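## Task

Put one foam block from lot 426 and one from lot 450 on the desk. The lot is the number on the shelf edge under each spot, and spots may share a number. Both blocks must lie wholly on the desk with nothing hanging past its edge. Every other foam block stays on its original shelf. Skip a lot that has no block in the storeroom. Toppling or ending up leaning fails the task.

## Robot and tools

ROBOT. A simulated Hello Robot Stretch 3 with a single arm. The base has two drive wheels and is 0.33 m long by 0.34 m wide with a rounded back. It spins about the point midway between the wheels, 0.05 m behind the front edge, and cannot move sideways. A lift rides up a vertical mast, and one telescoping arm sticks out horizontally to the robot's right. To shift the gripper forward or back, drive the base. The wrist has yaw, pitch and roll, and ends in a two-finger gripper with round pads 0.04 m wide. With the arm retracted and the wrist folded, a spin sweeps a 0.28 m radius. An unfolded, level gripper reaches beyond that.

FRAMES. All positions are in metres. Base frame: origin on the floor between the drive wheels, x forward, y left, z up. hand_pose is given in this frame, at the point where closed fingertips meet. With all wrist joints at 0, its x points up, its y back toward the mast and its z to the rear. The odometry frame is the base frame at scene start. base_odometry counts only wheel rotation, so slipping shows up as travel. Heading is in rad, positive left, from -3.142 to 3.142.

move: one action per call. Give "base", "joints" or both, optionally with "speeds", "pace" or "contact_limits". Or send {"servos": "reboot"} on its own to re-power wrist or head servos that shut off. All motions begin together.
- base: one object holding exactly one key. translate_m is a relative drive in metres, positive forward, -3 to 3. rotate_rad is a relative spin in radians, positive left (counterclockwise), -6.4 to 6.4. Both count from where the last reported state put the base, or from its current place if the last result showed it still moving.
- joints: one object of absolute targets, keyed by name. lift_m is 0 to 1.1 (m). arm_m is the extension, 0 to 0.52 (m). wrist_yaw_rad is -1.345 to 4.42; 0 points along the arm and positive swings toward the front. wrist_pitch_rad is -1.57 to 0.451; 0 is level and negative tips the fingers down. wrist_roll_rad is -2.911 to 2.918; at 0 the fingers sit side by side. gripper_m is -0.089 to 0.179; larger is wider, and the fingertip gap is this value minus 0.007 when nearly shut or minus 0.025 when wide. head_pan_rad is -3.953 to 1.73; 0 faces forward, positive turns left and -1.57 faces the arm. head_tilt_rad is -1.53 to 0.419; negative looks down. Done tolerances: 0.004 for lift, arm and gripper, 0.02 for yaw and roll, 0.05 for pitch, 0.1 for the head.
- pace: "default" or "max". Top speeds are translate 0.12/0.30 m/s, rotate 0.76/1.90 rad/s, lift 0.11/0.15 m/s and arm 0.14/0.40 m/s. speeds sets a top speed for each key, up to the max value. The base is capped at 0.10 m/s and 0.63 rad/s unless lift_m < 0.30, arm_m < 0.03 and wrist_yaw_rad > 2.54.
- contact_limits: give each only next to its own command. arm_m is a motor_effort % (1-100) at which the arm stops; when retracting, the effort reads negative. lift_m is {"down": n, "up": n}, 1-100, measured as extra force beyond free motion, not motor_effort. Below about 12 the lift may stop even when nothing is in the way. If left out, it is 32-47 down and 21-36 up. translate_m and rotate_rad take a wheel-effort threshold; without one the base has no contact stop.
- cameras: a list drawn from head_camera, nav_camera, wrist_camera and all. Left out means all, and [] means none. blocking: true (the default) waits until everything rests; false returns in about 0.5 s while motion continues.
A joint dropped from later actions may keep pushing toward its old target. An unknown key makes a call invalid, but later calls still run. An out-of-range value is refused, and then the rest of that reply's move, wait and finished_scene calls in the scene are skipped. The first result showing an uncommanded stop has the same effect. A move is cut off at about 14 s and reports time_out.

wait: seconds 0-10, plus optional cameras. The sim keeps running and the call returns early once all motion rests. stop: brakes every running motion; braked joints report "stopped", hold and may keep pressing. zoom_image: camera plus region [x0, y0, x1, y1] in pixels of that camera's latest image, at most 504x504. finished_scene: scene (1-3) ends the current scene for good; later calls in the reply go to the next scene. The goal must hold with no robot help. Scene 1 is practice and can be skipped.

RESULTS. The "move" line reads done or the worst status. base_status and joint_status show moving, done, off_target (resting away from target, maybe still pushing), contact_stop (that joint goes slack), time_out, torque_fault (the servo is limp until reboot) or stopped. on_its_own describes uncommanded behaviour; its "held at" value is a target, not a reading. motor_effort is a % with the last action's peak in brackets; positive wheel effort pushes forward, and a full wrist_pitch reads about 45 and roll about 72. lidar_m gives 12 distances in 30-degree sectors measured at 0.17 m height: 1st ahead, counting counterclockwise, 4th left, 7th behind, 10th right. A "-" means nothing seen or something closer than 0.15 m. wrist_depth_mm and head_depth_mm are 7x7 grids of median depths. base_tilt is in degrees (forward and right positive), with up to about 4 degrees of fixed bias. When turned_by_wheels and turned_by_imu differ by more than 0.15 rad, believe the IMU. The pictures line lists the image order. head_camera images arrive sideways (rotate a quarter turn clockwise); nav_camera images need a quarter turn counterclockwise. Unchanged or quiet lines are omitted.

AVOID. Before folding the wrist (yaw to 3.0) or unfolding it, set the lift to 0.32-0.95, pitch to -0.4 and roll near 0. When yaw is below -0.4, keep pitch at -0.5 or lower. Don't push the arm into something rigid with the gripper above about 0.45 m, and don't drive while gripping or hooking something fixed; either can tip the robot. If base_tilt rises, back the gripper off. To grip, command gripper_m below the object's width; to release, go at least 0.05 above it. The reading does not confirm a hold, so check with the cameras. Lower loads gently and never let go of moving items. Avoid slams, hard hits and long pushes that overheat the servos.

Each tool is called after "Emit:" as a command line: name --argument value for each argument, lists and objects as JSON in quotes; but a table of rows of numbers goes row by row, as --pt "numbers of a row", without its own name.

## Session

Emit:
move --cameras '["all"]'

Scene clock: 0.00 s.
base_odometry: x=+0.000 y=+0.000 heading=+0.000
turned_by_wheels: +0.000
turned_by_imu: +0.000
base_tilt: forward=-0.4 right=-1.1
lidar_m: 0.85 0.78 0.78 0.97 1.19 1.17 1.58 1.49 1.14 1.39 3.12 1.32
head_depth_mm: 1664 2137 1387 1378 1367 1354 1341 / 1679 1284 1220 1211 1203 1193 1184 / 1686 1093 1084 1078 1070 1061 1055 / 1620 983 977 973 963 960 955 / 1498 897 888 884 881 877 875 / 837 821 817 812 808 804 801 / 763 759 756 751 747 745 741
base_status: not commanded
joint_positions: lift_m=+0.306 arm_m=+0.001 wrist_yaw_rad=+2.853 wrist_pitch_rad=-0.337 wrist_roll_rad=+0.000 gripper_m=+0.037 head_pan_rad=+0.000 head_tilt_rad=-0.004
joint_status: not commanded
measured_speeds: all 0
motor_effort: left_wheel=+0.0 right_wheel=+0.8 lift_m=+26.8 arm_m=-5.6 wrist_yaw_rad=-1.4 wrist_pitch_rad=+2.0 wrist_roll_rad=+0.0 gripper_m=+0.4 head_pan_rad=-0.4 head_tilt_rad=+7.6
hand_pose: x=+0.0453 y=+0.0786 z=+0.3376 quat_wxyz=(+0.218, +0.707, +0.017, +0.673) (m; base frame)
wrist_depth_mm: 138 - - 949 794 682 598 / 137 - - - 842 720 627 / 146 - - - 910 769 671 / 155 208 904 900 879 816 704 / 170 182 748 693 712 705 698 / 587 195 127 573 130 587 585 / 509 204 318 510 489 500 504
pictures: head_camera (sideways), nav_camera (sideways), wrist_camera
camera_calibration:
head_camera: T_world_to_cam=[[0.0485952, -0.0462826, -0.997746, 1.31417], [0.0559689, 0.997483, -0.0435444, 0.0559991], [0.997249, -0.0537267, 0.0510633, -0.117043], [0, 0, 0, 1]] pos_world=[0.0497239, -0.00132303, 1.31963]
nav_camera: T_world_to_cam=[[-0.0226282, 0.0170411, 0.999599, -1.25826], [0.00972415, -0.999804, 0.0172647, 0.0276322], [0.999697, 0.0101109, 0.022458, -0.0821585], [0, 0, 0, 1]] pos_world=[0.0533927, 0.0498997, 1.25913]
wrist_camera: T_world_to_cam=[[0.96874, -0.247076, -0.0222935, -0.0102663], [-0.145323, -0.492353, -0.858178, 0.367539], [0.201059, 0.834591, -0.512868, 0.264589], [0, 0, 0, 1]] pos_world=[0.0101595, -0.0424007, 0.450884]

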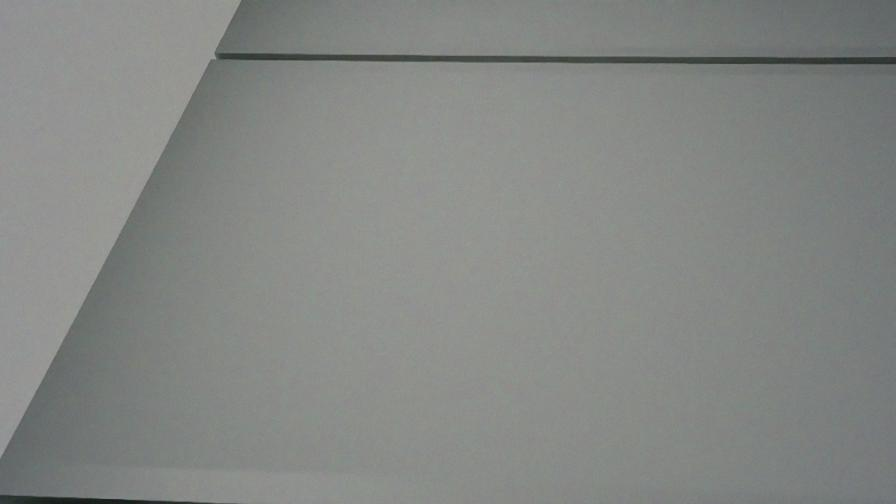

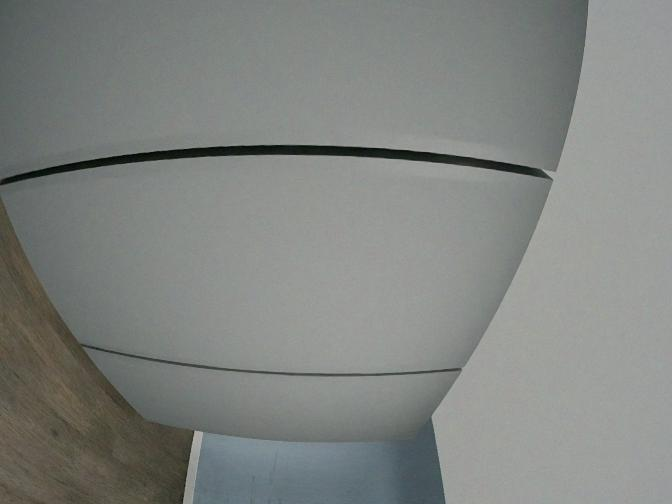

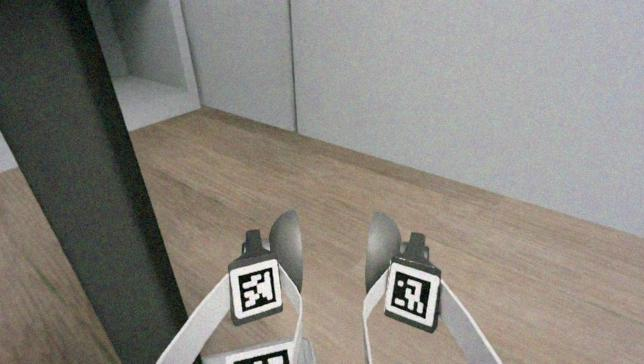

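Emit:
move --joints '{"head_pan_rad": 1.6, "head_tilt_rad": -0.35}' --cameras '["nav_camera", "head_camera"]'

Emit:
move --joints '{"head_pan_rad": -2.6, "head_tilt_rad": -0.35}' --cameras '["nav_camera", "head_camera"]'

Scene clock: 24.13 s.
move: done
turned_by_wheels: +0.000
turned_by_imu: +0.000
joint_status: all done
motor_effort: left_wheel=+0.0(0.8) right_wheel=+0.7(0.9) lift_m=+26.7(27.1) arm_m=-12.4(13.0) wrist_yaw_rad=-0.6(1.9) wrist_pitch_rad=+2.1(2.1) wrist_roll_rad=+0.0(0.3) gripper_m=+0.5(0.9) head_pan_rad=-2.6(5.7) head_tilt_rad=-2.8(9.7)
pictures: head_camera (sideways), nav_camera (sideways)
camera_calibration:
head_camera: T_world_to_cam=[[0.0658144, -0.290996, -0.954458, 1.25727], [-0.997782, -0.0287899, -0.0600244, 0.0838584], [-0.0100119, 0.956291, -0.292245, 0.335996], [0, 0, 0, 1]]
nav_camera: T_world_to_cam=[[-0.0383064, 0.31793, 0.94734, -1.18969], [0.996581, 0.0816123, 0.0129082, 0.027291], [-0.0732107, 0.944595, -0.319969, 0.37012], [0, 0, 0, 1]]

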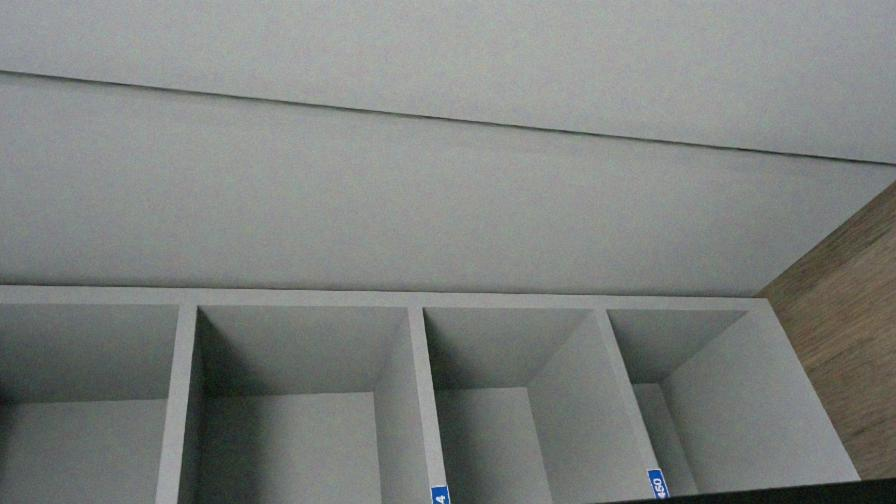

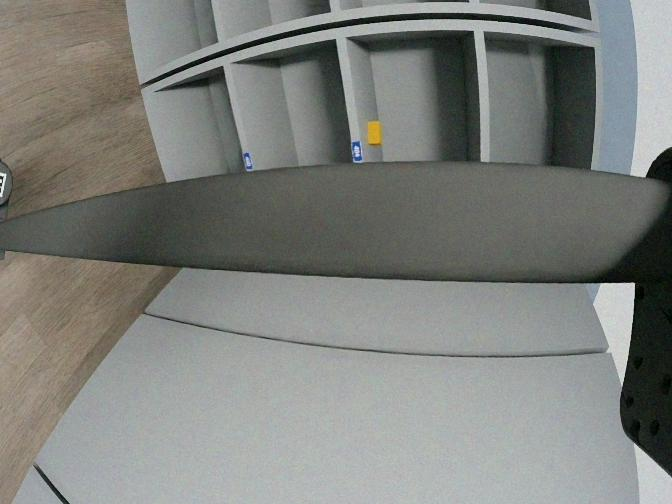

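Scene clock: 27.43 s.
move: done
base_odometry: x=+0.000 y=+0.000 heading=+0.000
turned_by_wheels: +0.000
turned_by_imu: +0.000
base_tilt: forward=-0.5 right=-1.2
lidar_m: 0.85 0.78 0.78 0.96 1.18 1.17 1.59 1.49 1.14 1.39 3.13 1.31
head_depth_mm: 1377 1458 1556 1655 1801 1887 1521 / 1352 1431 1534 1624 1747 1833 1505 / 1329 1410 1499 1612 1711 1814 1497 / 1308 1390 1470 1564 1680 1769 1494 / 1283 1355 1436 1539 1651 1744 1487 / 1279 1357 1440 1531 1632 1723 1476 / 1268 1333 1417 1500 1596 1695 1467
joint_positions: lift_m=+0.306 arm_m=+0.001 wrist_yaw_rad=+2.853 wrist_pitch_rad=-0.337 wrist_roll_rad=+0.000 gripper_m=+0.037 head_pan_rad=-2.608 head_tilt_rad=-0.352
joint_status: all done
measured_speeds: translate_m=+0.000 rotate_rad=+0.000 lift_m=+0.000 arm_m=+0.000 wrist_yaw_rad=+0.000 wrist_pitch_rad=+0.000 wrist_roll_rad=+0.000 head_pan_rad=+0.024 head_tilt_rad=+0.000
motor_effort: left_wheel=+0.1(0.6) right_wheel=+0.9(1.5) lift_m=+26.8(27.4) arm_m=-12.3(12.9) wrist_yaw_rad=-0.4(2.2) wrist_pitch_rad=+2.1(2.1) wrist_roll_rad=+0.2(0.3) gripper_m=+0.7(1.2) head_pan_rad=+3.3(5.0) head_tilt_rad=+2.2(6.0)
hand_pose: x=+0.0453 y=+0.0786 z=+0.3376 quat_wxyz=(+0.218, +0.707, +0.017, +0.673) (m; base frame)
wrist_depth_mm: 138 - - 945 800 688 601 / 137 - - - 850 724 637 / 146 - - - 899 755 665 / 155 208 906 889 892 805 704 / 170 181 757 700 706 705 690 / 586 195 127 571 129 582 583 / 513 204 319 504 489 505 502
pictures: head_camera (sideways), nav_camera (sideways)
camera_calibration:
head_camera: T_world_to_cam=[[0.23029, 0.189676, -0.954458, 1.25626], [0.474534, -0.878188, -0.0600244, 0.0748772], [-0.849579, -0.439099, -0.292245, 0.341118], [0, 0, 0, 1]]
nav_camera: T_world_to_cam=[[-0.266719, -0.177223, 0.94734, -1.1883], [-0.52117, 0.853355, 0.0129082, 0.0365493], [-0.810705, -0.490282, -0.319969, 0.374619], [0, 0, 0, 1]]

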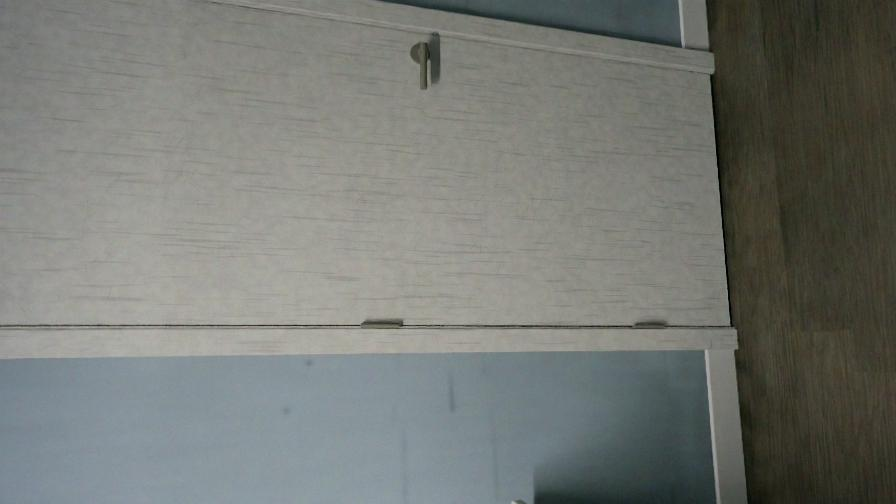

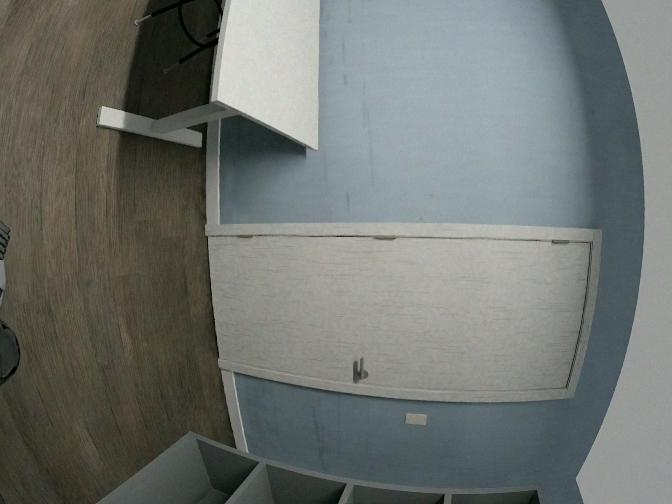

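Emit:
move --base '{"rotate_rad": -2.457}' --joints '{"head_pan_rad": -1.57, "head_tilt_rad": -0.45, "lift_m": 0.28}' --pace "max" --cameras '["nav_camera", "head_camera"]'

Scene clock: 45.23 s.
move: done
base_odometry: x=+0.000 y=+0.000 heading=-2.457
turned_by_wheels: -2.457
turned_by_imu: -2.411
base_tilt: forward=-0.3 right=-1.2
lidar_m: 1.49 1.13 1.34 3.14 1.06 0.80 0.78 0.82 1.15 1.17 1.58 1.54
head_depth_mm: 1329 1452 1517 1692 1530 1645 1396 / 1329 1454 1519 1695 1518 1637 1391 / 1336 1462 1520 1692 1568 1626 1383 / 1328 1468 1531 1708 1568 1611 1370 / 990 1054 1142 1255 1399 1553 1373 / 1333 1474 1533 1712 1539 1596 1363 / 1340 1475 1498 1703 1520 1584 1358
base_status: done
joint_positions: lift_m=+0.280 arm_m=+0.001 wrist_yaw_rad=+2.853 wrist_pitch_rad=-0.338 wrist_roll_rad=+0.000 gripper_m=+0.037 head_pan_rad=-1.568 head_tilt_rad=-0.450
joint_status: all done
motor_effort: left_wheel=+5.9(14.9) right_wheel=-8.6(14.6) lift_m=+26.4(29.6) arm_m=-12.3(13.4) wrist_yaw_rad=+0.1(1.8) wrist_pitch_rad=+2.2(2.3) wrist_roll_rad=+0.4(0.4) gripper_m=+0.0(1.0) head_pan_rad=-3.2(5.3) head_tilt_rad=-4.1(7.1)
hand_pose: x=+0.0453 y=+0.0785 z=+0.3110 quat_wxyz=(+0.218, +0.707, +0.018, +0.673) (m; base frame)
wrist_depth_mm: 137 - - - - - - / 137 - - - - - - / 146 - - - - - - / 155 207 857 838 823 841 788 / 172 183 703 647 662 656 667 / 546 195 127 521 130 553 547 / 488 205 288 463 463 473 471
pictures: head_camera (sideways), nav_camera (sideways)
camera_calibration:
head_camera: T_world_to_cam=[[-0.0474499, 0.386853, -0.92092, 1.21418], [0.997574, -0.0286617, -0.0634394, 0.0761248], [-0.0509368, -0.921696, -0.384554, 0.456378], [0, 0, 0, 1]]
nav_camera: T_world_to_cam=[[0.0182819, -0.411163, 0.911379, -1.1431], [-0.99975, -0.0192507, 0.0113698, 0.0414731], [0.0128699, -0.911359, -0.411412, 0.488597], [0, 0, 0, 1]]

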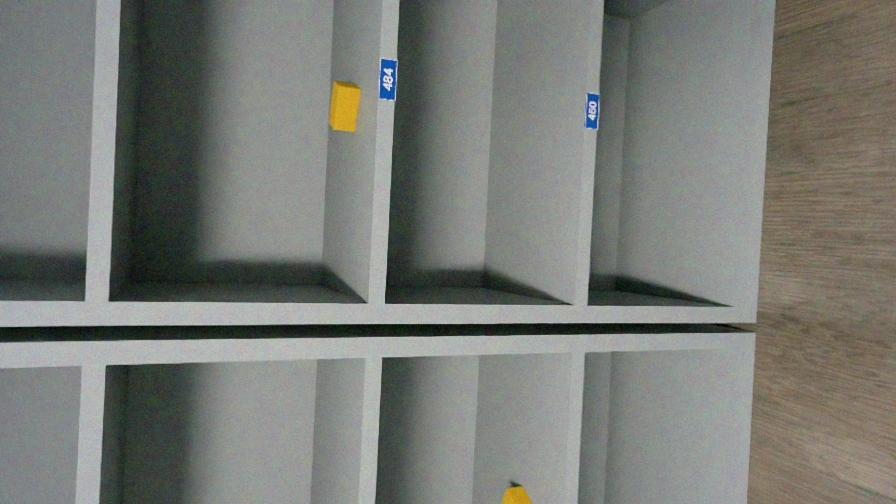

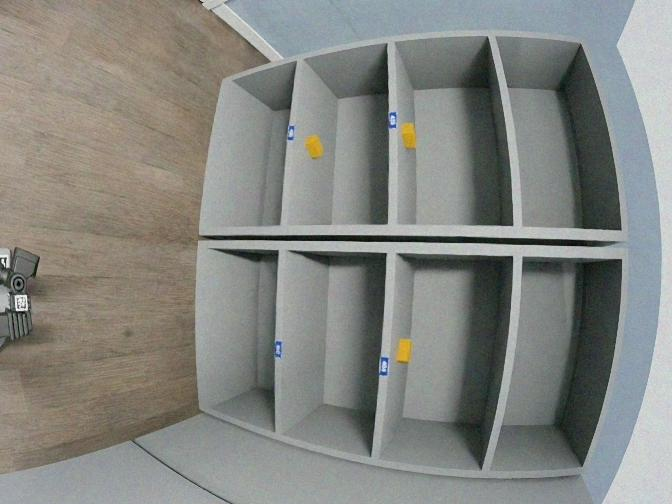

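Emit:
zoom_image --camera "nav_camera" --region '[270, 100, 430, 170]'

Emit:
move --joints '{"head_pan_rad": -1.0, "head_tilt_rad": -0.45}' --cameras '["head_camera"]'

Scaled by 3.150 from the camera's 672x504 image, which has a finer 792x594 frame.

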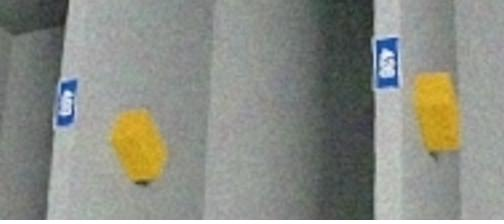

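Scene clock: 52.37 s.
move: done
base_odometry: x=+0.000 y=+0.000 heading=-2.457
turned_by_wheels: +0.000
turned_by_imu: +0.000
base_tilt: forward=-0.3 right=-1.1
lidar_m: 1.49 1.14 1.33 3.13 1.06 0.80 0.78 0.82 1.15 1.17 1.58 1.55
head_depth_mm: 1367 1470 1505 1651 1375 1415 1391 / 1464 1563 1600 1750 1588 1637 1380 / 1555 1675 1702 1873 1905 1652 1381 / 1525 1681 1756 1881 2020 1716 1381 / 1353 1460 1581 1744 1904 1699 1370 / 1742 1851 1988 2129 2151 1699 1365 / 1567 1650 1762 1874 1973 1682 1357
joint_positions: lift_m=+0.280 arm_m=+0.001 wrist_yaw_rad=+2.853 wrist_pitch_rad=-0.338 wrist_roll_rad=+0.000 gripper_m=+0.037 head_pan_rad=-0.989 head_tilt_rad=-0.450
joint_status: all done
motor_effort: left_wheel=+6.5(6.5) right_wheel=-9.1(10.2) lift_m=+24.0(24.3) arm_m=-11.3(11.5) wrist_yaw_rad=-1.0(1.5) wrist_pitch_rad=+2.2(2.3) wrist_roll_rad=+0.2(0.3) gripper_m=+0.6(0.8) head_pan_rad=+1.8(5.1) head_tilt_rad=-3.2(5.3)
hand_pose: x=+0.0453 y=+0.0785 z=+0.3110 quat_wxyz=(+0.218, +0.707, +0.018, +0.673) (m; base frame)
wrist_depth_mm: 137 - - - - - - / 137 - - - - - - / 146 - - - - - - / 155 207 852 847 848 834 778 / 172 182 700 638 669 662 659 / 551 195 127 518 129 558 552 / 483 205 288 466 461 472 473
pictures: head_camera (sideways)
camera_calibration:
head_camera: T_world_to_cam=[[-0.25129, 0.297926, -0.92092, 1.21542], [0.85085, 0.521565, -0.0634394, 0.0770198], [0.461419, -0.799506, -0.384554, 0.453253], [0, 0, 0, 1]]

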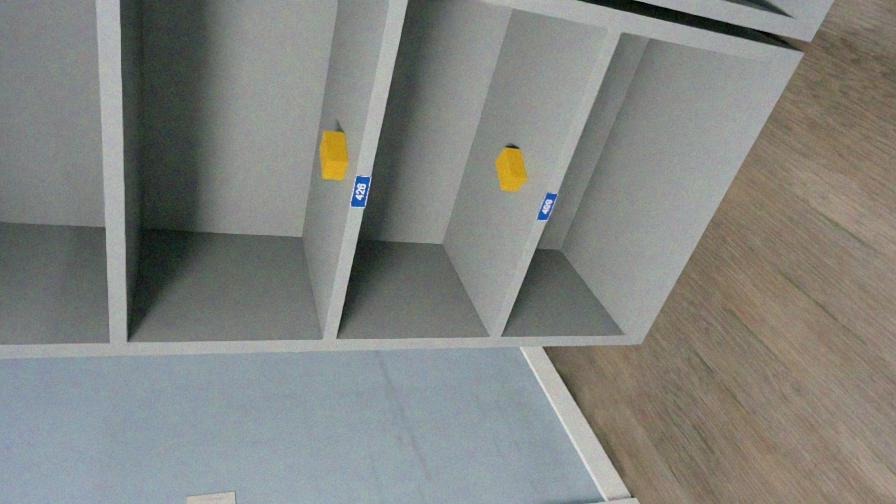

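Emit:
zoom_image --camera "head_camera" --region '[340, 165, 380, 215]'

Emit:
zoom_image --camera "head_camera" --region '[310, 115, 370, 195]'

Emit:
zoom_image --camera "head_camera" --region '[525, 180, 570, 230]'

Scaled by 10.080 from the camera's 896x504 image, which has a finer 1280x720 frame.

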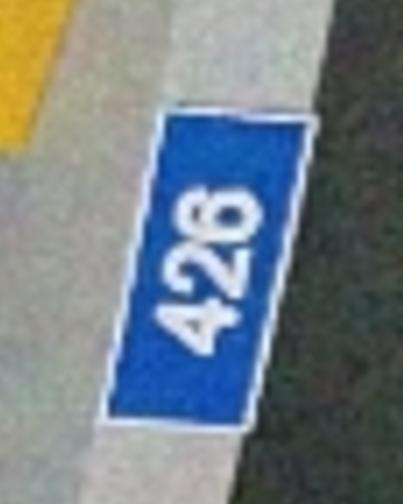

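Scaled by 6.300 from the camera's 896x504 image, which has a finer 1280x720 frame.

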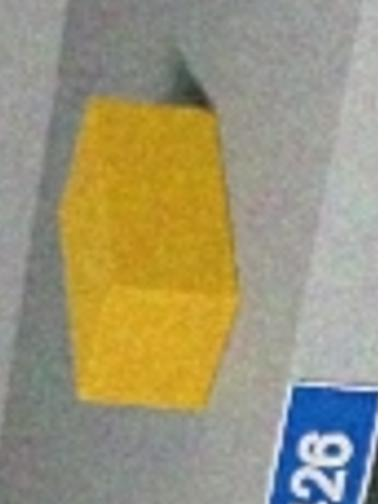

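Scaled by 10.080 from the camera's 896x504 image, which has a finer 1280x720 frame.

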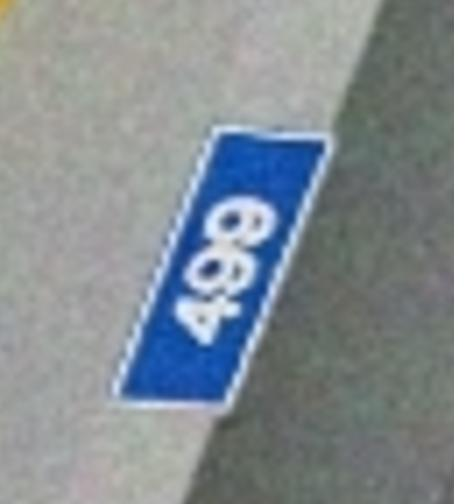

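Emit:
move --base '{"rotate_rad": -0.819}' --pace "max" --cameras '[]'

Emit:
move --base '{"translate_m": 0.985}' --pace "max" --cameras '[]'

Emit:
move --base '{"rotate_rad": 0.769}' --joints '{"head_pan_rad": -1.57, "head_tilt_rad": -0.35}' --pace "max" --cameras '["head_camera"]'

Scene clock: 128.20 s.
move: done
turned_by_wheels: -0.819
turned_by_imu: -0.802
base_status: done
motor_effort: left_wheel=+5.9(15.4) right_wheel=-10.8(14.9) lift_m=+25.0(25.4) arm_m=-11.9(11.9) wrist_yaw_rad=+0.8(1.5) wrist_pitch_rad=+2.1(2.3) wrist_roll_rad=+0.2(0.4) gripper_m=+0.7(0.9) head_pan_rad=-2.9(3.8) head_tilt_rad=-2.0(2.9)
pictures: none

Scene clock: 132.83 s.
move: done
turned_by_wheels: +0.000
turned_by_imu: +0.001
base_status: done
motor_effort: left_wheel=+1.0(15.9) right_wheel=+3.8(10.8) lift_m=+28.6(29.2) arm_m=-10.6(12.8) wrist_yaw_rad=-0.5(2.2) wrist_pitch_rad=+2.1(2.3) wrist_roll_rad=+0.0(0.3) gripper_m=+0.4(1.0) head_pan_rad=-2.6(3.4) head_tilt_rad=-1.7(2.6)
pictures: none

Scene clock: 134.40 s.
move: done
base_odometry: x=-0.976 y=+0.131 heading=-2.507
turned_by_wheels: +0.769
turned_by_imu: +0.754
base_tilt: forward=-0.3 right=-1.2
lidar_m: 0.80 0.82 1.15 1.23 2.12 1.54 1.48 0.68 0.68 0.93 0.60 0.85
head_depth_mm: 391 838 890 940 666 1027 897 / 391 837 885 932 660 1023 891 / 396 831 883 924 595 1017 883 / 403 831 877 919 612 1013 879 / 383 830 878 915 643 1002 877 / 381 824 874 911 638 999 873 / 383 820 870 909 632 996 869
base_status: done
joint_positions: lift_m=+0.280 arm_m=+0.001 wrist_yaw_rad=+2.853 wrist_pitch_rad=-0.338 wrist_roll_rad=+0.000 gripper_m=+0.037 head_pan_rad=-1.579 head_tilt_rad=-0.351
joint_status: all done
measured_speeds: translate_m=+0.000 rotate_rad=+0.000 lift_m=+0.000 arm_m=+0.000 wrist_yaw_rad=+0.000 wrist_pitch_rad=+0.000 wrist_roll_rad=+0.000 head_pan_rad=+0.024 head_tilt_rad=+0.000
motor_effort: left_wheel=-5.8(15.0) right_wheel=+7.7(13.1) lift_m=+27.9(29.7) arm_m=-12.4(13.0) wrist_yaw_rad=-0.6(1.8) wrist_pitch_rad=+2.2(2.4) wrist_roll_rad=+0.3(0.3) gripper_m=+0.3(0.8) head_pan_rad=+3.6(5.7) head_tilt_rad=+5.1(7.6)
hand_pose: x=+0.0453 y=+0.0785 z=+0.3110 quat_wxyz=(+0.218, +0.707, +0.018, +0.673) (m; base frame)
wrist_depth_mm: 138 - - - - - 777 / 137 - - - - - 794 / 146 - - - - - 812 / 155 206 859 849 848 835 789 / 172 182 702 644 664 668 661 / 549 195 127 526 130 555 548 / 485 205 287 461 464 475 473
pictures: head_camera (sideways)
camera_calibration:
head_camera: T_world_to_cam=[[-0.0440159, 0.293731, -0.954874, 1.25848], [0.997161, -0.0455302, -0.0599709, 0.0716197], [-0.0610909, -0.954803, -0.290893, 0.334548], [0, 0, 0, 1]]

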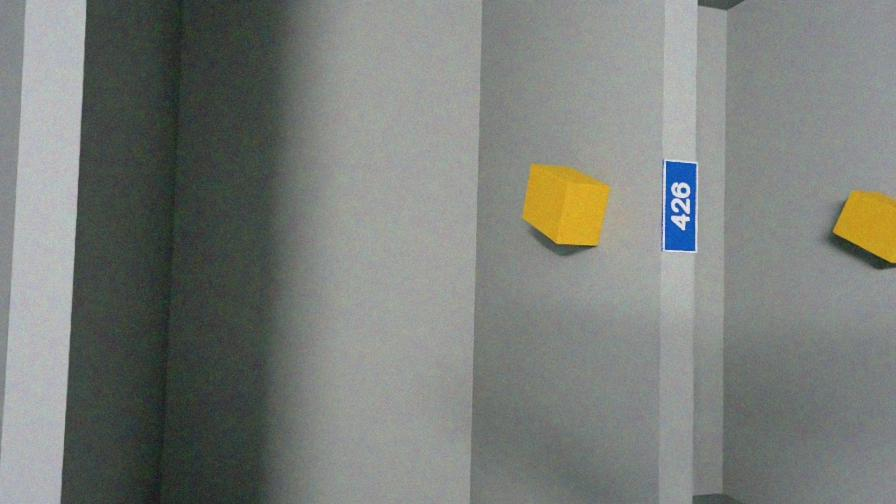

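Emit:
zoom_image --camera "head_camera" --region '[490, 130, 640, 270]'

Emit:
move --joints '{"lift_m": 0.94, "wrist_pitch_rad": -0.4}' --pace "max" --cameras '[]'

Emit:
move --joints '{"wrist_yaw_rad": 0.0, "gripper_m": 0.17}' --cameras '[]'

Emit:
move --joints '{"lift_m": 0.97, "wrist_pitch_rad": -0.15}' --cameras '["wrist_camera"]'

Scaled by 3.360 from the camera's 896x504 image, which has a finer 1280x720 frame.

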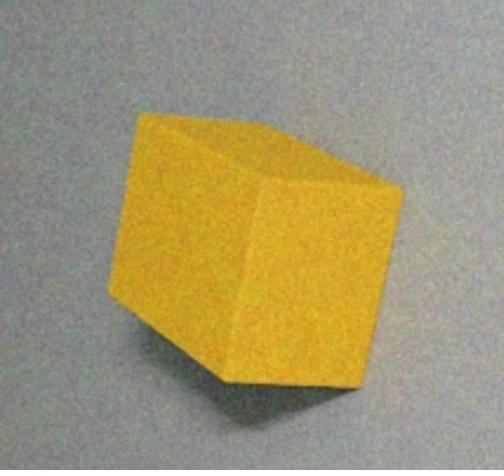

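Scene clock: 156.90 s.
move: done
turned_by_wheels: +0.000
turned_by_imu: +0.000
joint_status: all done
motor_effort: left_wheel=-5.8(6.6) right_wheel=+8.1(8.5) lift_m=+26.6(33.6) arm_m=-10.9(12.4) wrist_yaw_rad=-0.1(1.6) wrist_pitch_rad=+2.1(4.4) wrist_roll_rad=+0.0(0.4) gripper_m=+0.5(1.0) head_pan_rad=+3.3(4.0) head_tilt_rad=+5.0(5.9)
pictures: none

Scene clock: 159.30 s.
move: done
turned_by_wheels: +0.000
turned_by_imu: +0.000
joint_status: all done
motor_effort: left_wheel=-5.8(6.6) right_wheel=+7.4(8.6) lift_m=+23.9(26.9) arm_m=-10.3(11.5) wrist_yaw_rad=-3.2(6.7) wrist_pitch_rad=+2.0(2.1) wrist_roll_rad=-0.3(0.3) gripper_m=+0.7(83.7) head_pan_rad=+2.7(3.9) head_tilt_rad=+3.7(5.4)
pictures: none

Scene clock: 160.37 s.
move: done
base_odometry: x=-0.976 y=+0.131 heading=-2.507
turned_by_wheels: +0.000
turned_by_imu: +0.000
base_tilt: forward=-0.4 right=-1.1
lidar_m: 0.79 0.82 1.14 1.23 2.12 1.54 1.48 0.69 0.68 0.93 0.60 0.85
head_depth_mm: 390 837 884 932 667 539 - / 390 834 884 932 661 515 954 / 396 832 881 928 596 520 - / 402 829 879 919 613 526 - / 406 829 876 915 643 525 876 / 382 826 874 914 639 519 871 / 383 823 873 914 632 991 869
joint_positions: lift_m=+0.970 arm_m=+0.001 wrist_yaw_rad=+0.003 wrist_pitch_rad=-0.173 wrist_roll_rad=+0.000 gripper_m=+0.170 head_pan_rad=-1.570 head_tilt_rad=-0.350
joint_status: all done
motor_effort: left_wheel=-6.0(6.5) right_wheel=+7.3(8.1) lift_m=+29.3(31.8) arm_m=-10.3(11.3) wrist_yaw_rad=-2.7(4.4) wrist_pitch_rad=+3.9(5.7) wrist_roll_rad=+0.1(0.3) gripper_m=+0.1(1.2) head_pan_rad=+3.3(3.8) head_tilt_rad=+4.0(4.8)
hand_pose: x=-0.0208 y=-0.3938 z=+1.0408 quat_wxyz=(+0.705, +0.063, -0.704, -0.060) (m; base frame)
wrist_depth_mm: 485 642 641 640 627 631 613 / 484 666 678 675 658 662 619 / 487 602 633 629 626 630 558 / 391 391 391 388 359 385 383 / 283 282 280 280 279 279 279 / 117 141 281 276 270 135 120 / 117 691 775 789 778 750 109
pictures: wrist_camera
camera_calibration:
wrist_camera: T_world_to_cam=[[-0.998866, -0.0449542, -0.0156604, -0.0154873], [-0.00190914, 0.366538, -0.930401, 1.14519], [0.0475656, -0.929316, -0.366208, 0.182345], [0, 0, 0, 1]]

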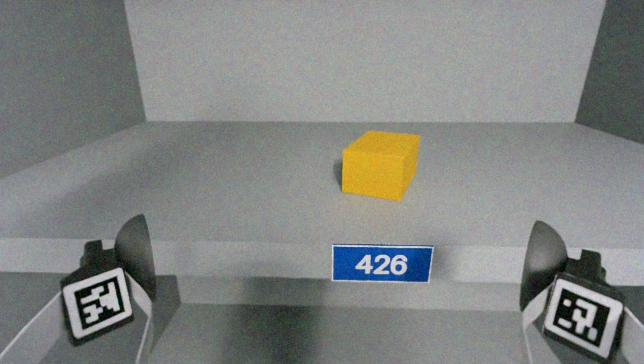

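Emit:
move --base '{"translate_m": 0.051}' --joints '{"wrist_yaw_rad": -0.277, "lift_m": 0.956}' --cameras '[]'

Emit:
move --joints '{"arm_m": 0.124}' --contact_limits '{"arm_m": 28}' --cameras '["wrist_camera"]'

Scene clock: 201.30 s.
move: done
turned_by_wheels: +0.000
turned_by_imu: +0.000
base_status: done
joint_status: all done
motor_effort: left_wheel=+3.9(8.9) right_wheel=+8.7(11.8) lift_m=+30.0(30.0) arm_m=-9.6(10.3) wrist_yaw_rad=-3.8(6.9) wrist_pitch_rad=+3.7(3.8) wrist_roll_rad=+0.2(0.3) gripper_m=+0.9(1.0) head_pan_rad=+3.6(3.9) head_tilt_rad=+3.9(4.5)
pictures: none

Scene clock: 203.47 s.
move: done
base_odometry: x=-1.017 y=+0.101 heading=-2.507
turned_by_wheels: +0.000
turned_by_imu: +0.000
base_tilt: forward=-0.3 right=-1.2
lidar_m: 0.74 0.77 1.07 1.18 2.20 1.60 1.53 0.71 0.74 0.93 0.57 0.76
head_depth_mm: 390 837 887 934 756 - 898 / 389 834 883 934 753 - - / 395 832 881 927 694 - - / 401 829 879 920 689 1006 - / 405 829 878 916 644 1004 880 / 382 824 874 911 639 999 875 / 382 822 865 899 633 880 871
joint_positions: lift_m=+0.956 arm_m=+0.124 wrist_yaw_rad=-0.274 wrist_pitch_rad=-0.173 wrist_roll_rad=+0.000 gripper_m=+0.170 head_pan_rad=-1.570 head_tilt_rad=-0.350
joint_status: all done
motor_effort: left_wheel=+3.9(4.0) right_wheel=+9.4(9.5) lift_m=+26.9(29.9) arm_m=+12.7(14.6) wrist_yaw_rad=-4.3(4.3) wrist_pitch_rad=+3.7(3.9) wrist_roll_rad=-0.2(0.3) gripper_m=+0.5(1.3) head_pan_rad=+3.3(3.9) head_tilt_rad=+4.1(4.5)
contact_limits: arm_m 28 (drawing in: default 31, maximum 55; extending or still: default 39, maximum 69)
hand_pose: x=-0.0887 y=-0.5080 z=+1.0270 quat_wxyz=(+0.690, -0.036, -0.706, -0.157) (m; base frame)
wrist_depth_mm: 464 485 510 539 571 596 469 / 481 507 533 568 606 624 476 / 498 516 549 574 570 558 465 / 352 351 350 - 345 346 344 / 255 254 253 237 251 250 251 / 118 141 197 198 197 188 120 / 117 157 162 162 167 176 109
pictures: wrist_camera
camera_calibration:
wrist_camera: T_world_to_cam=[[-0.973055, 0.230045, -0.0156278, 0.0532227], [0.0982558, 0.352383, -0.930684, 1.17604], [-0.208592, -0.907142, -0.365491, 0.062221], [0, 0, 0, 1]]

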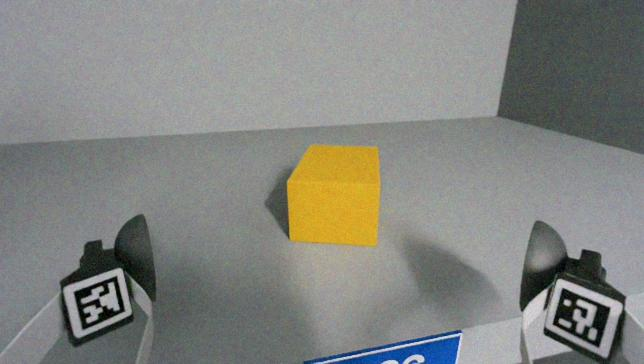

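Emit:
move --base '{"translate_m": -0.011}' --joints '{"wrist_yaw_rad": -0.35, "lift_m": 0.953}' --cameras '[]'

Emit:
move --joints '{"arm_m": 0.236}' --contact_limits '{"arm_m": 28}' --speeds '{"arm_m": 0.08}' --cameras '["wrist_camera"]'

Scene clock: 230.47 s.
move: done
turned_by_wheels: +0.000
turned_by_imu: +0.000
base_status: done
joint_status: all done
motor_effort: left_wheel=-6.8(10.4) right_wheel=-5.4(8.9) lift_m=+23.9(25.6) arm_m=+12.8(12.9) wrist_yaw_rad=-2.2(4.6) wrist_pitch_rad=+3.6(3.8) wrist_roll_rad=+0.1(0.3) gripper_m=+0.8(1.0) head_pan_rad=+2.8(4.0) head_tilt_rad=+3.2(3.9)
contact_limits: arm_m 28 (drawing in: default 31, maximum 55; extending or still: default 39, maximum 69)
pictures: none

Scene clock: 232.73 s.
move: done
base_odometry: x=-1.008 y=+0.107 heading=-2.507
turned_by_wheels: +0.000
turned_by_imu: +0.000
base_tilt: forward=-0.3 right=-1.2
lidar_m: 0.76 0.78 1.09 1.19 2.18 1.59 1.52 0.71 0.73 0.93 0.58 0.77
head_depth_mm: 389 835 882 935 310 - 898 / 390 833 882 931 348 535 892 / 396 832 879 922 342 329 886 / 402 829 877 918 365 516 881 / 406 829 877 914 644 1007 876 / 382 825 874 913 639 999 874 / 383 826 866 904 632 913 872
joint_positions: lift_m=+0.953 arm_m=+0.236 wrist_yaw_rad=-0.347 wrist_pitch_rad=-0.172 wrist_roll_rad=+0.000 gripper_m=+0.170 head_pan_rad=-1.570 head_tilt_rad=-0.350
joint_status: all done
motor_effort: left_wheel=-6.7(7.1) right_wheel=-5.7(6.7) lift_m=+24.9(25.5) arm_m=+13.1(14.3) wrist_yaw_rad=-2.3(3.9) wrist_pitch_rad=+3.8(3.8) wrist_roll_rad=-0.2(0.3) gripper_m=+0.6(1.0) head_pan_rad=+3.1(3.8) head_tilt_rad=+2.6(3.9)
contact_limits: arm_m 28 (drawing in: default 31, maximum 55; extending or still: default 39, maximum 69)
hand_pose: x=-0.1060 y=-0.6144 z=+1.0240 quat_wxyz=(+0.684, -0.061, -0.704, -0.182) (m; base frame)
wrist_depth_mm: 360 381 410 443 482 513 425 / 378 399 429 467 504 532 435 / 395 420 445 488 516 525 435 / 345 341 342 369 339 338 336 / 249 233 246 - 245 243 244 / 118 141 193 - 191 183 120 / 117 153 158 - 152 152 109
pictures: wrist_camera
camera_calibration:
wrist_camera: T_world_to_cam=[[-0.953621, 0.300603, -0.0156233, 0.106231], [0.123734, 0.344158, -0.930723, 1.21017], [-0.274401, -0.889491, -0.365391, -0.0352684], [0, 0, 0, 1]]

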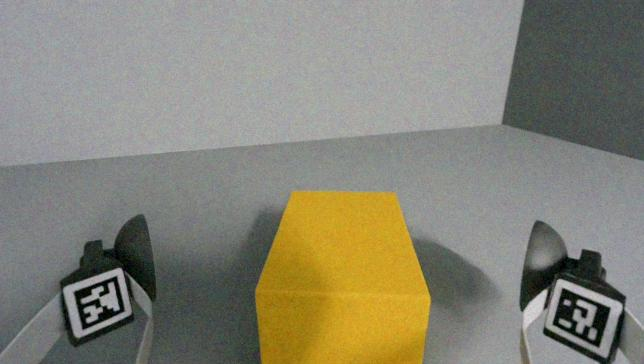

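Emit:
move --joints '{"gripper_m": 0.02}' --cameras '["wrist_camera"]'

Emit:
move --joints '{"lift_m": 0.98}' --speeds '{"lift_m": 0.04}' --cameras '["wrist_camera"]'

Scene clock: 242.77 s.
move: done
turned_by_wheels: +0.000
turned_by_imu: +0.000
joint_status: all done
motor_effort: left_wheel=-6.6(7.0) right_wheel=-6.0(6.8) lift_m=+28.7(28.8) arm_m=+10.6(12.3) wrist_yaw_rad=-2.0(3.7) wrist_pitch_rad=+3.7(3.8) wrist_roll_rad=+0.2(0.4) gripper_m=-20.0(92.9) head_pan_rad=+2.8(3.7) head_tilt_rad=+2.8(3.4)
contact_limits: arm_m 28 (drawing in: default 31, maximum 55; extending or still: default 39, maximum 69)
pictures: wrist_camera
camera_calibration:
wrist_camera: T_world_to_cam=[[-0.953494, 0.301007, -0.0156194, 0.106383], [0.123852, 0.344026, -0.930756, 1.21016], [-0.274791, -0.889405, -0.365307, -0.0353358], [0, 0, 0, 1]]

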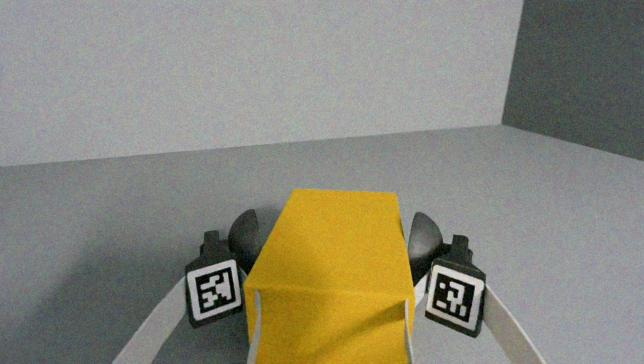

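Scene clock: 243.93 s.
move: done
base_odometry: x=-1.008 y=+0.107 heading=-2.507
turned_by_wheels: +0.000
turned_by_imu: +0.000
base_tilt: forward=-0.4 right=-1.2
lidar_m: 0.76 0.78 1.09 1.18 2.18 1.58 1.52 0.71 0.73 0.93 0.58 0.77
head_depth_mm: 389 837 886 929 - 1066 897 / 390 833 884 916 335 1021 891 / 396 832 881 443 326 1018 886 / 402 830 880 917 359 1007 883 / 405 826 878 917 643 1002 877 / 382 826 874 913 639 1000 873 / 382 825 865 905 632 914 869
joint_positions: lift_m=+0.980 arm_m=+0.236 wrist_yaw_rad=-0.348 wrist_pitch_rad=-0.172 wrist_roll_rad=+0.000 gripper_m=+0.023 head_pan_rad=-1.570 head_tilt_rad=-0.350
joint_status: all done
motor_effort: left_wheel=-6.1(6.9) right_wheel=-5.3(6.5) lift_m=+29.5(31.5) arm_m=+11.0(11.8) wrist_yaw_rad=-3.3(4.0) wrist_pitch_rad=+3.6(3.8) wrist_roll_rad=+0.0(0.3) gripper_m=-8.0(20.6) head_pan_rad=+2.7(3.6) head_tilt_rad=+1.6(3.3)
contact_limits: arm_m 28 (drawing in: default 31, maximum 55; extending or still: default 39, maximum 69)
hand_pose: x=-0.1061 y=-0.6144 z=+1.0510 quat_wxyz=(+0.684, -0.062, -0.704, -0.182) (m; base frame)
wrist_depth_mm: 358 380 410 442 478 510 423 / 376 399 432 467 509 536 433 / 394 418 454 498 532 550 436 / 402 418 412 417 412 412 409 / 304 303 155 - 153 298 299 / 236 235 127 - 129 224 233 / 193 110 180 - 179 179 192
pictures: wrist_camera
camera_calibration:
wrist_camera: T_world_to_cam=[[-0.953494, 0.301007, -0.0156196, 0.106805], [0.123852, 0.344025, -0.930756, 1.23529], [-0.274791, -0.889405, -0.365306, -0.025473], [0, 0, 0, 1]]

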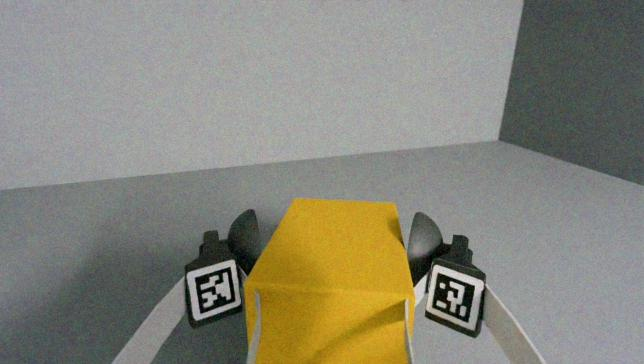

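Emit:
move --joints '{"gripper_m": 0.028, "lift_m": 1.0, "head_pan_rad": 0.9, "head_tilt_rad": -0.4}' --cameras '[]'

Emit:
move --joints '{"arm_m": 0.0}' --cameras '["head_camera", "nav_camera", "wrist_camera"]'

Scene clock: 259.53 s.
move: done
turned_by_wheels: +0.000
turned_by_imu: +0.000
joint_status: all done
motor_effort: left_wheel=-6.7(7.0) right_wheel=-5.8(6.5) lift_m=+24.3(31.8) arm_m=+9.5(10.8) wrist_yaw_rad=-2.2(3.9) wrist_pitch_rad=+3.6(3.8) wrist_roll_rad=+0.3(0.4) gripper_m=-7.8(26.1) head_pan_rad=-2.9(5.6) head_tilt_rad=-3.7(8.2)
contact_limits: arm_m 28 (drawing in: default 31, maximum 55; extending or still: default 39, maximum 69)
pictures: none

Scene clock: 262.50 s.
move: done
base_odometry: x=-1.008 y=+0.107 heading=-2.507
turned_by_wheels: +0.000
turned_by_imu: +0.000
base_tilt: forward=-0.4 right=-1.2
lidar_m: 0.75 0.78 1.09 1.19 2.19 1.58 1.52 0.71 0.73 0.93 0.58 0.77
head_depth_mm: 728 755 789 823 861 905 952 / 792 828 871 916 963 1021 1078 / 909 956 1003 1041 1087 1152 1241 / 1021 1080 1146 1215 1299 1397 1388 / 1165 1245 1330 1414 1531 1623 1423 / 1353 1452 1578 1598 1842 1788 1416 / 1611 1775 1945 1669 1269 1713 1396
joint_positions: lift_m=+1.000 arm_m=+0.001 wrist_yaw_rad=-0.348 wrist_pitch_rad=-0.172 wrist_roll_rad=+0.000 gripper_m=+0.028 head_pan_rad=+0.900 head_tilt_rad=-0.400
joint_status: all done
motor_effort: left_wheel=-6.7(7.0) right_wheel=-5.8(6.6) lift_m=+29.2(30.1) arm_m=-12.1(14.9) wrist_yaw_rad=-1.9(3.9) wrist_pitch_rad=+3.7(3.8) wrist_roll_rad=+0.0(0.3) gripper_m=-7.1(8.2) head_pan_rad=-3.4(4.0) head_tilt_rad=-3.1(4.6)
hand_pose: x=-0.1061 y=-0.3790 z=+1.0710 quat_wxyz=(+0.684, -0.062, -0.704, -0.182) (m; base frame)
wrist_depth_mm: 546 581 625 671 716 556 428 / 580 611 657 700 763 570 436 / 599 624 680 720 704 577 440 / 478 479 476 474 470 471 434 / 344 346 156 - 153 361 425 / 270 268 127 - 129 565 482 / 247 119 - - 799 553 511
pictures: head_camera (sideways), nav_camera (sideways), wrist_camera
camera_calibration:
head_camera: T_world_to_cam=[[-0.175351, -0.295477, -0.939119, 1.23871], [-0.759781, 0.647237, -0.0617763, 0.0846836], [0.626086, 0.702693, -0.337992, 0.391654], [0, 0, 0, 1]]
nav_camera: T_world_to_cam=[[0.213591, 0.296628, 0.930801, -1.16963], [0.792955, -0.609158, 0.0121673, 0.0294985], [0.570614, 0.735485, -0.365323, 0.425218], [0, 0, 0, 1]]
wrist_camera: T_world_to_cam=[[-0.953494, 0.301007, -0.0156194, 0.0362538], [0.123852, 0.344025, -0.930756, 1.17291], [-0.274791, -0.889405, -0.365306, 0.191218], [0, 0, 0, 1]]

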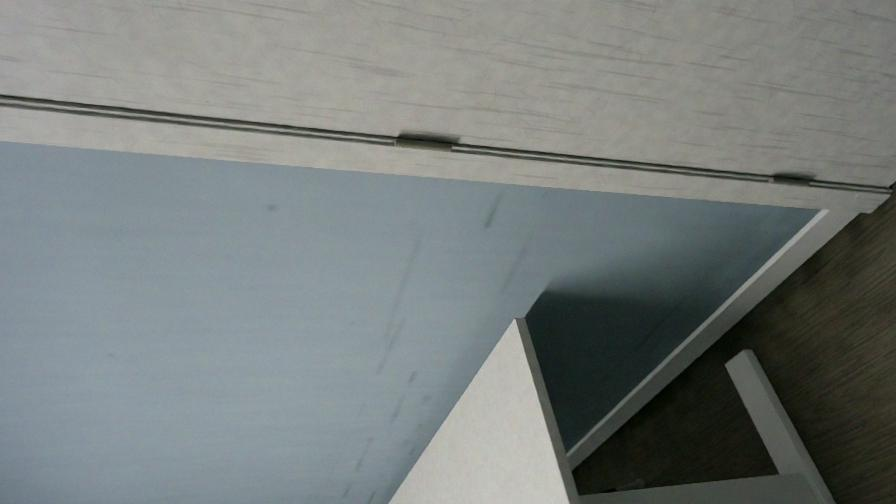

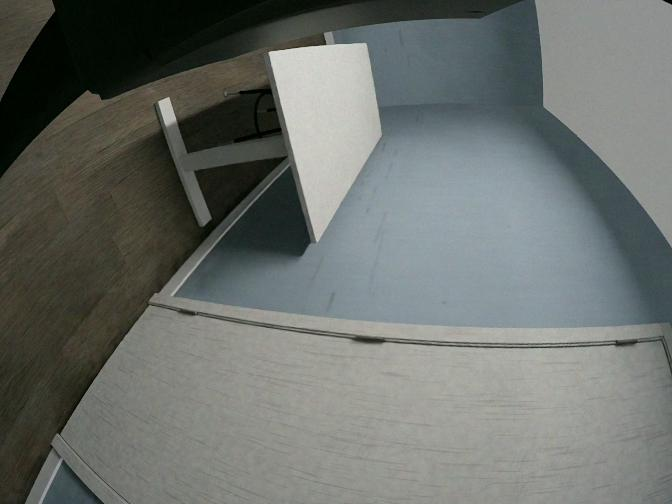

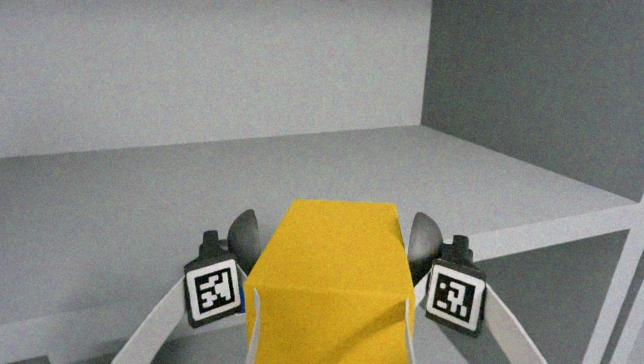

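Emit:
move --base '{"rotate_rad": 1.99}' --joints '{"head_pan_rad": -1.3, "head_tilt_rad": -0.5}' --cameras '["wrist_camera"]'

Emit:
move --base '{"translate_m": 1.2}' --joints '{"lift_m": 0.82, "wrist_yaw_rad": 0.0}' --speeds '{"wrist_yaw_rad": 0.5}' --cameras '[]'

Emit:
move --base '{"translate_m": 0.17}' --cameras '[]'

Emit:
move --base '{"rotate_rad": -0.419}' --cameras '["head_camera", "wrist_camera"]'

Scene clock: 312.47 s.
move: done
turned_by_wheels: +1.990
turned_by_imu: +1.957
base_status: done
joint_status: all done
motor_effort: left_wheel=-8.7(12.8) right_wheel=+9.2(12.4) lift_m=+29.0(30.2) arm_m=-12.2(12.6) wrist_yaw_rad=-2.9(4.1) wrist_pitch_rad=+3.7(3.8) wrist_roll_rad=+0.0(0.4) gripper_m=-7.5(8.3) head_pan_rad=+3.4(5.0) head_tilt_rad=+2.6(6.0)
pictures: wrist_camera
camera_calibration:
wrist_camera: T_world_to_cam=[[-0.953478, 0.301057, -0.0156196, 0.0362609], [0.12387, 0.344019, -0.930756, 1.17291], [-0.274837, -0.889391, -0.365306, 0.191222], [0, 0, 0, 1]]

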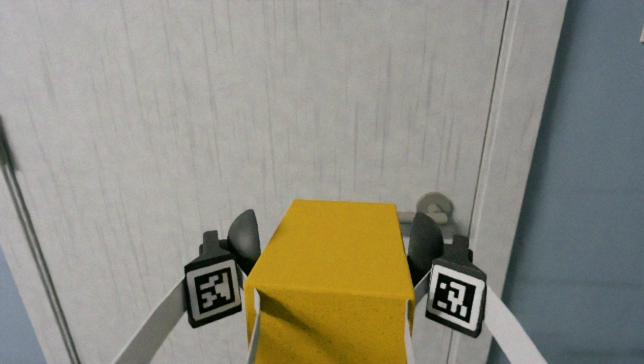

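Scene clock: 325.57 s.
move: done
turned_by_wheels: +0.000
turned_by_imu: +0.000
base_status: done
joint_status: all done
motor_effort: left_wheel=+2.5(7.2) right_wheel=+7.9(13.8) lift_m=+25.7(30.1) arm_m=+3.2(12.5) wrist_yaw_rad=+0.7(5.2) wrist_pitch_rad=+3.7(3.8) wrist_roll_rad=-0.1(0.3) gripper_m=-7.9(8.3) head_pan_rad=+3.3(4.2) head_tilt_rad=+3.9(5.7)
pictures: none

Scene clock: 328.37 s.
move: done
turned_by_wheels: +0.000
turned_by_imu: +0.000
base_status: done
motor_effort: left_wheel=+0.2(9.0) right_wheel=+9.6(10.9) lift_m=+26.1(26.6) arm_m=+5.7(6.5) wrist_yaw_rad=+2.0(2.9) wrist_pitch_rad=+3.7(3.8) wrist_roll_rad=+0.0(0.3) gripper_m=-7.7(8.2) head_pan_rad=+3.8(4.2) head_tilt_rad=+3.7(5.0)
pictures: none

Scene clock: 330.13 s.
move: done
base_odometry: x=+0.182 y=-0.570 heading=-0.936
turned_by_wheels: -0.419
turned_by_imu: -0.413
base_tilt: forward=-0.3 right=-1.2
lidar_m: 2.56 1.45 1.04 1.00 1.03 1.39 1.74 1.86 1.36 0.81 0.78 1.41
head_depth_mm: 1039 1114 1207 1280 968 738 605 / 1060 1140 1242 1306 961 733 428 / 1085 1172 1274 1338 952 729 1238 / 1112 1203 1305 1357 944 726 1292 / 1140 1234 1347 1341 939 722 1313 / 1171 1271 1388 1323 931 742 1316 / 1208 1303 1430 1311 925 764 1244
base_status: done
joint_positions: lift_m=+0.820 arm_m=+0.001 wrist_yaw_rad=-0.002 wrist_pitch_rad=-0.172 wrist_roll_rad=+0.000 gripper_m=+0.028 head_pan_rad=-1.300 head_tilt_rad=-0.500
motor_effort: left_wheel=+8.0(12.0) right_wheel=-10.6(13.6) lift_m=+26.4(27.0) arm_m=+7.8(7.8) wrist_yaw_rad=+1.8(2.8) wrist_pitch_rad=+3.6(3.8) wrist_roll_rad=-0.2(0.3) gripper_m=-7.8(8.1) head_pan_rad=+3.8(4.1) head_tilt_rad=+4.1(5.1)
hand_pose: x=-0.0221 y=-0.3939 z=+0.8910 quat_wxyz=(+0.705, +0.060, -0.704, -0.062) (m; base frame)
wrist_depth_mm: - - 994 996 960 946 944 / - - - - - - 994 / - - - - - - - / 735 735 736 734 786 - - / 533 534 156 - 153 - - / 415 413 127 - 129 - - / 352 110 315 - 315 314 -
pictures: head_camera (sideways), wrist_camera
camera_calibration:
head_camera: T_world_to_cam=[[-0.160272, 0.404135, -0.900548, 1.18828], [0.968727, 0.239482, -0.0649351, 0.0782439], [0.189422, -0.882793, -0.429879, 0.513894], [0, 0, 0, 1]]
wrist_camera: T_world_to_cam=[[-0.99909, -0.0396966, -0.0156199, -0.0171149], [0.000023668, 0.36564, -0.930756, 1.00588], [0.0426591, -0.929909, -0.365306, 0.126358], [0, 0, 0, 1]]

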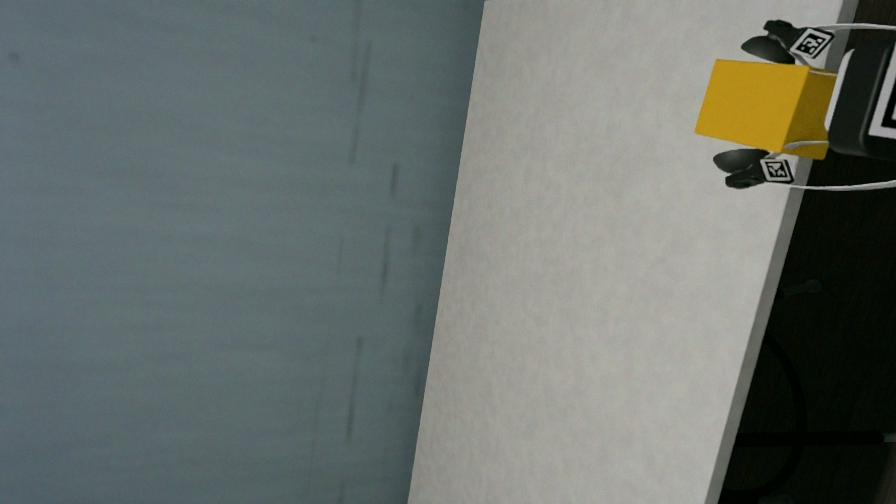

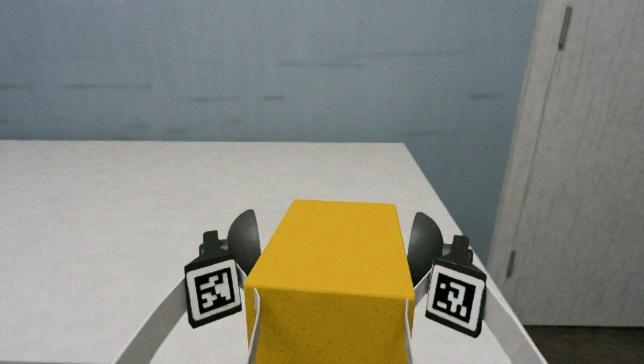

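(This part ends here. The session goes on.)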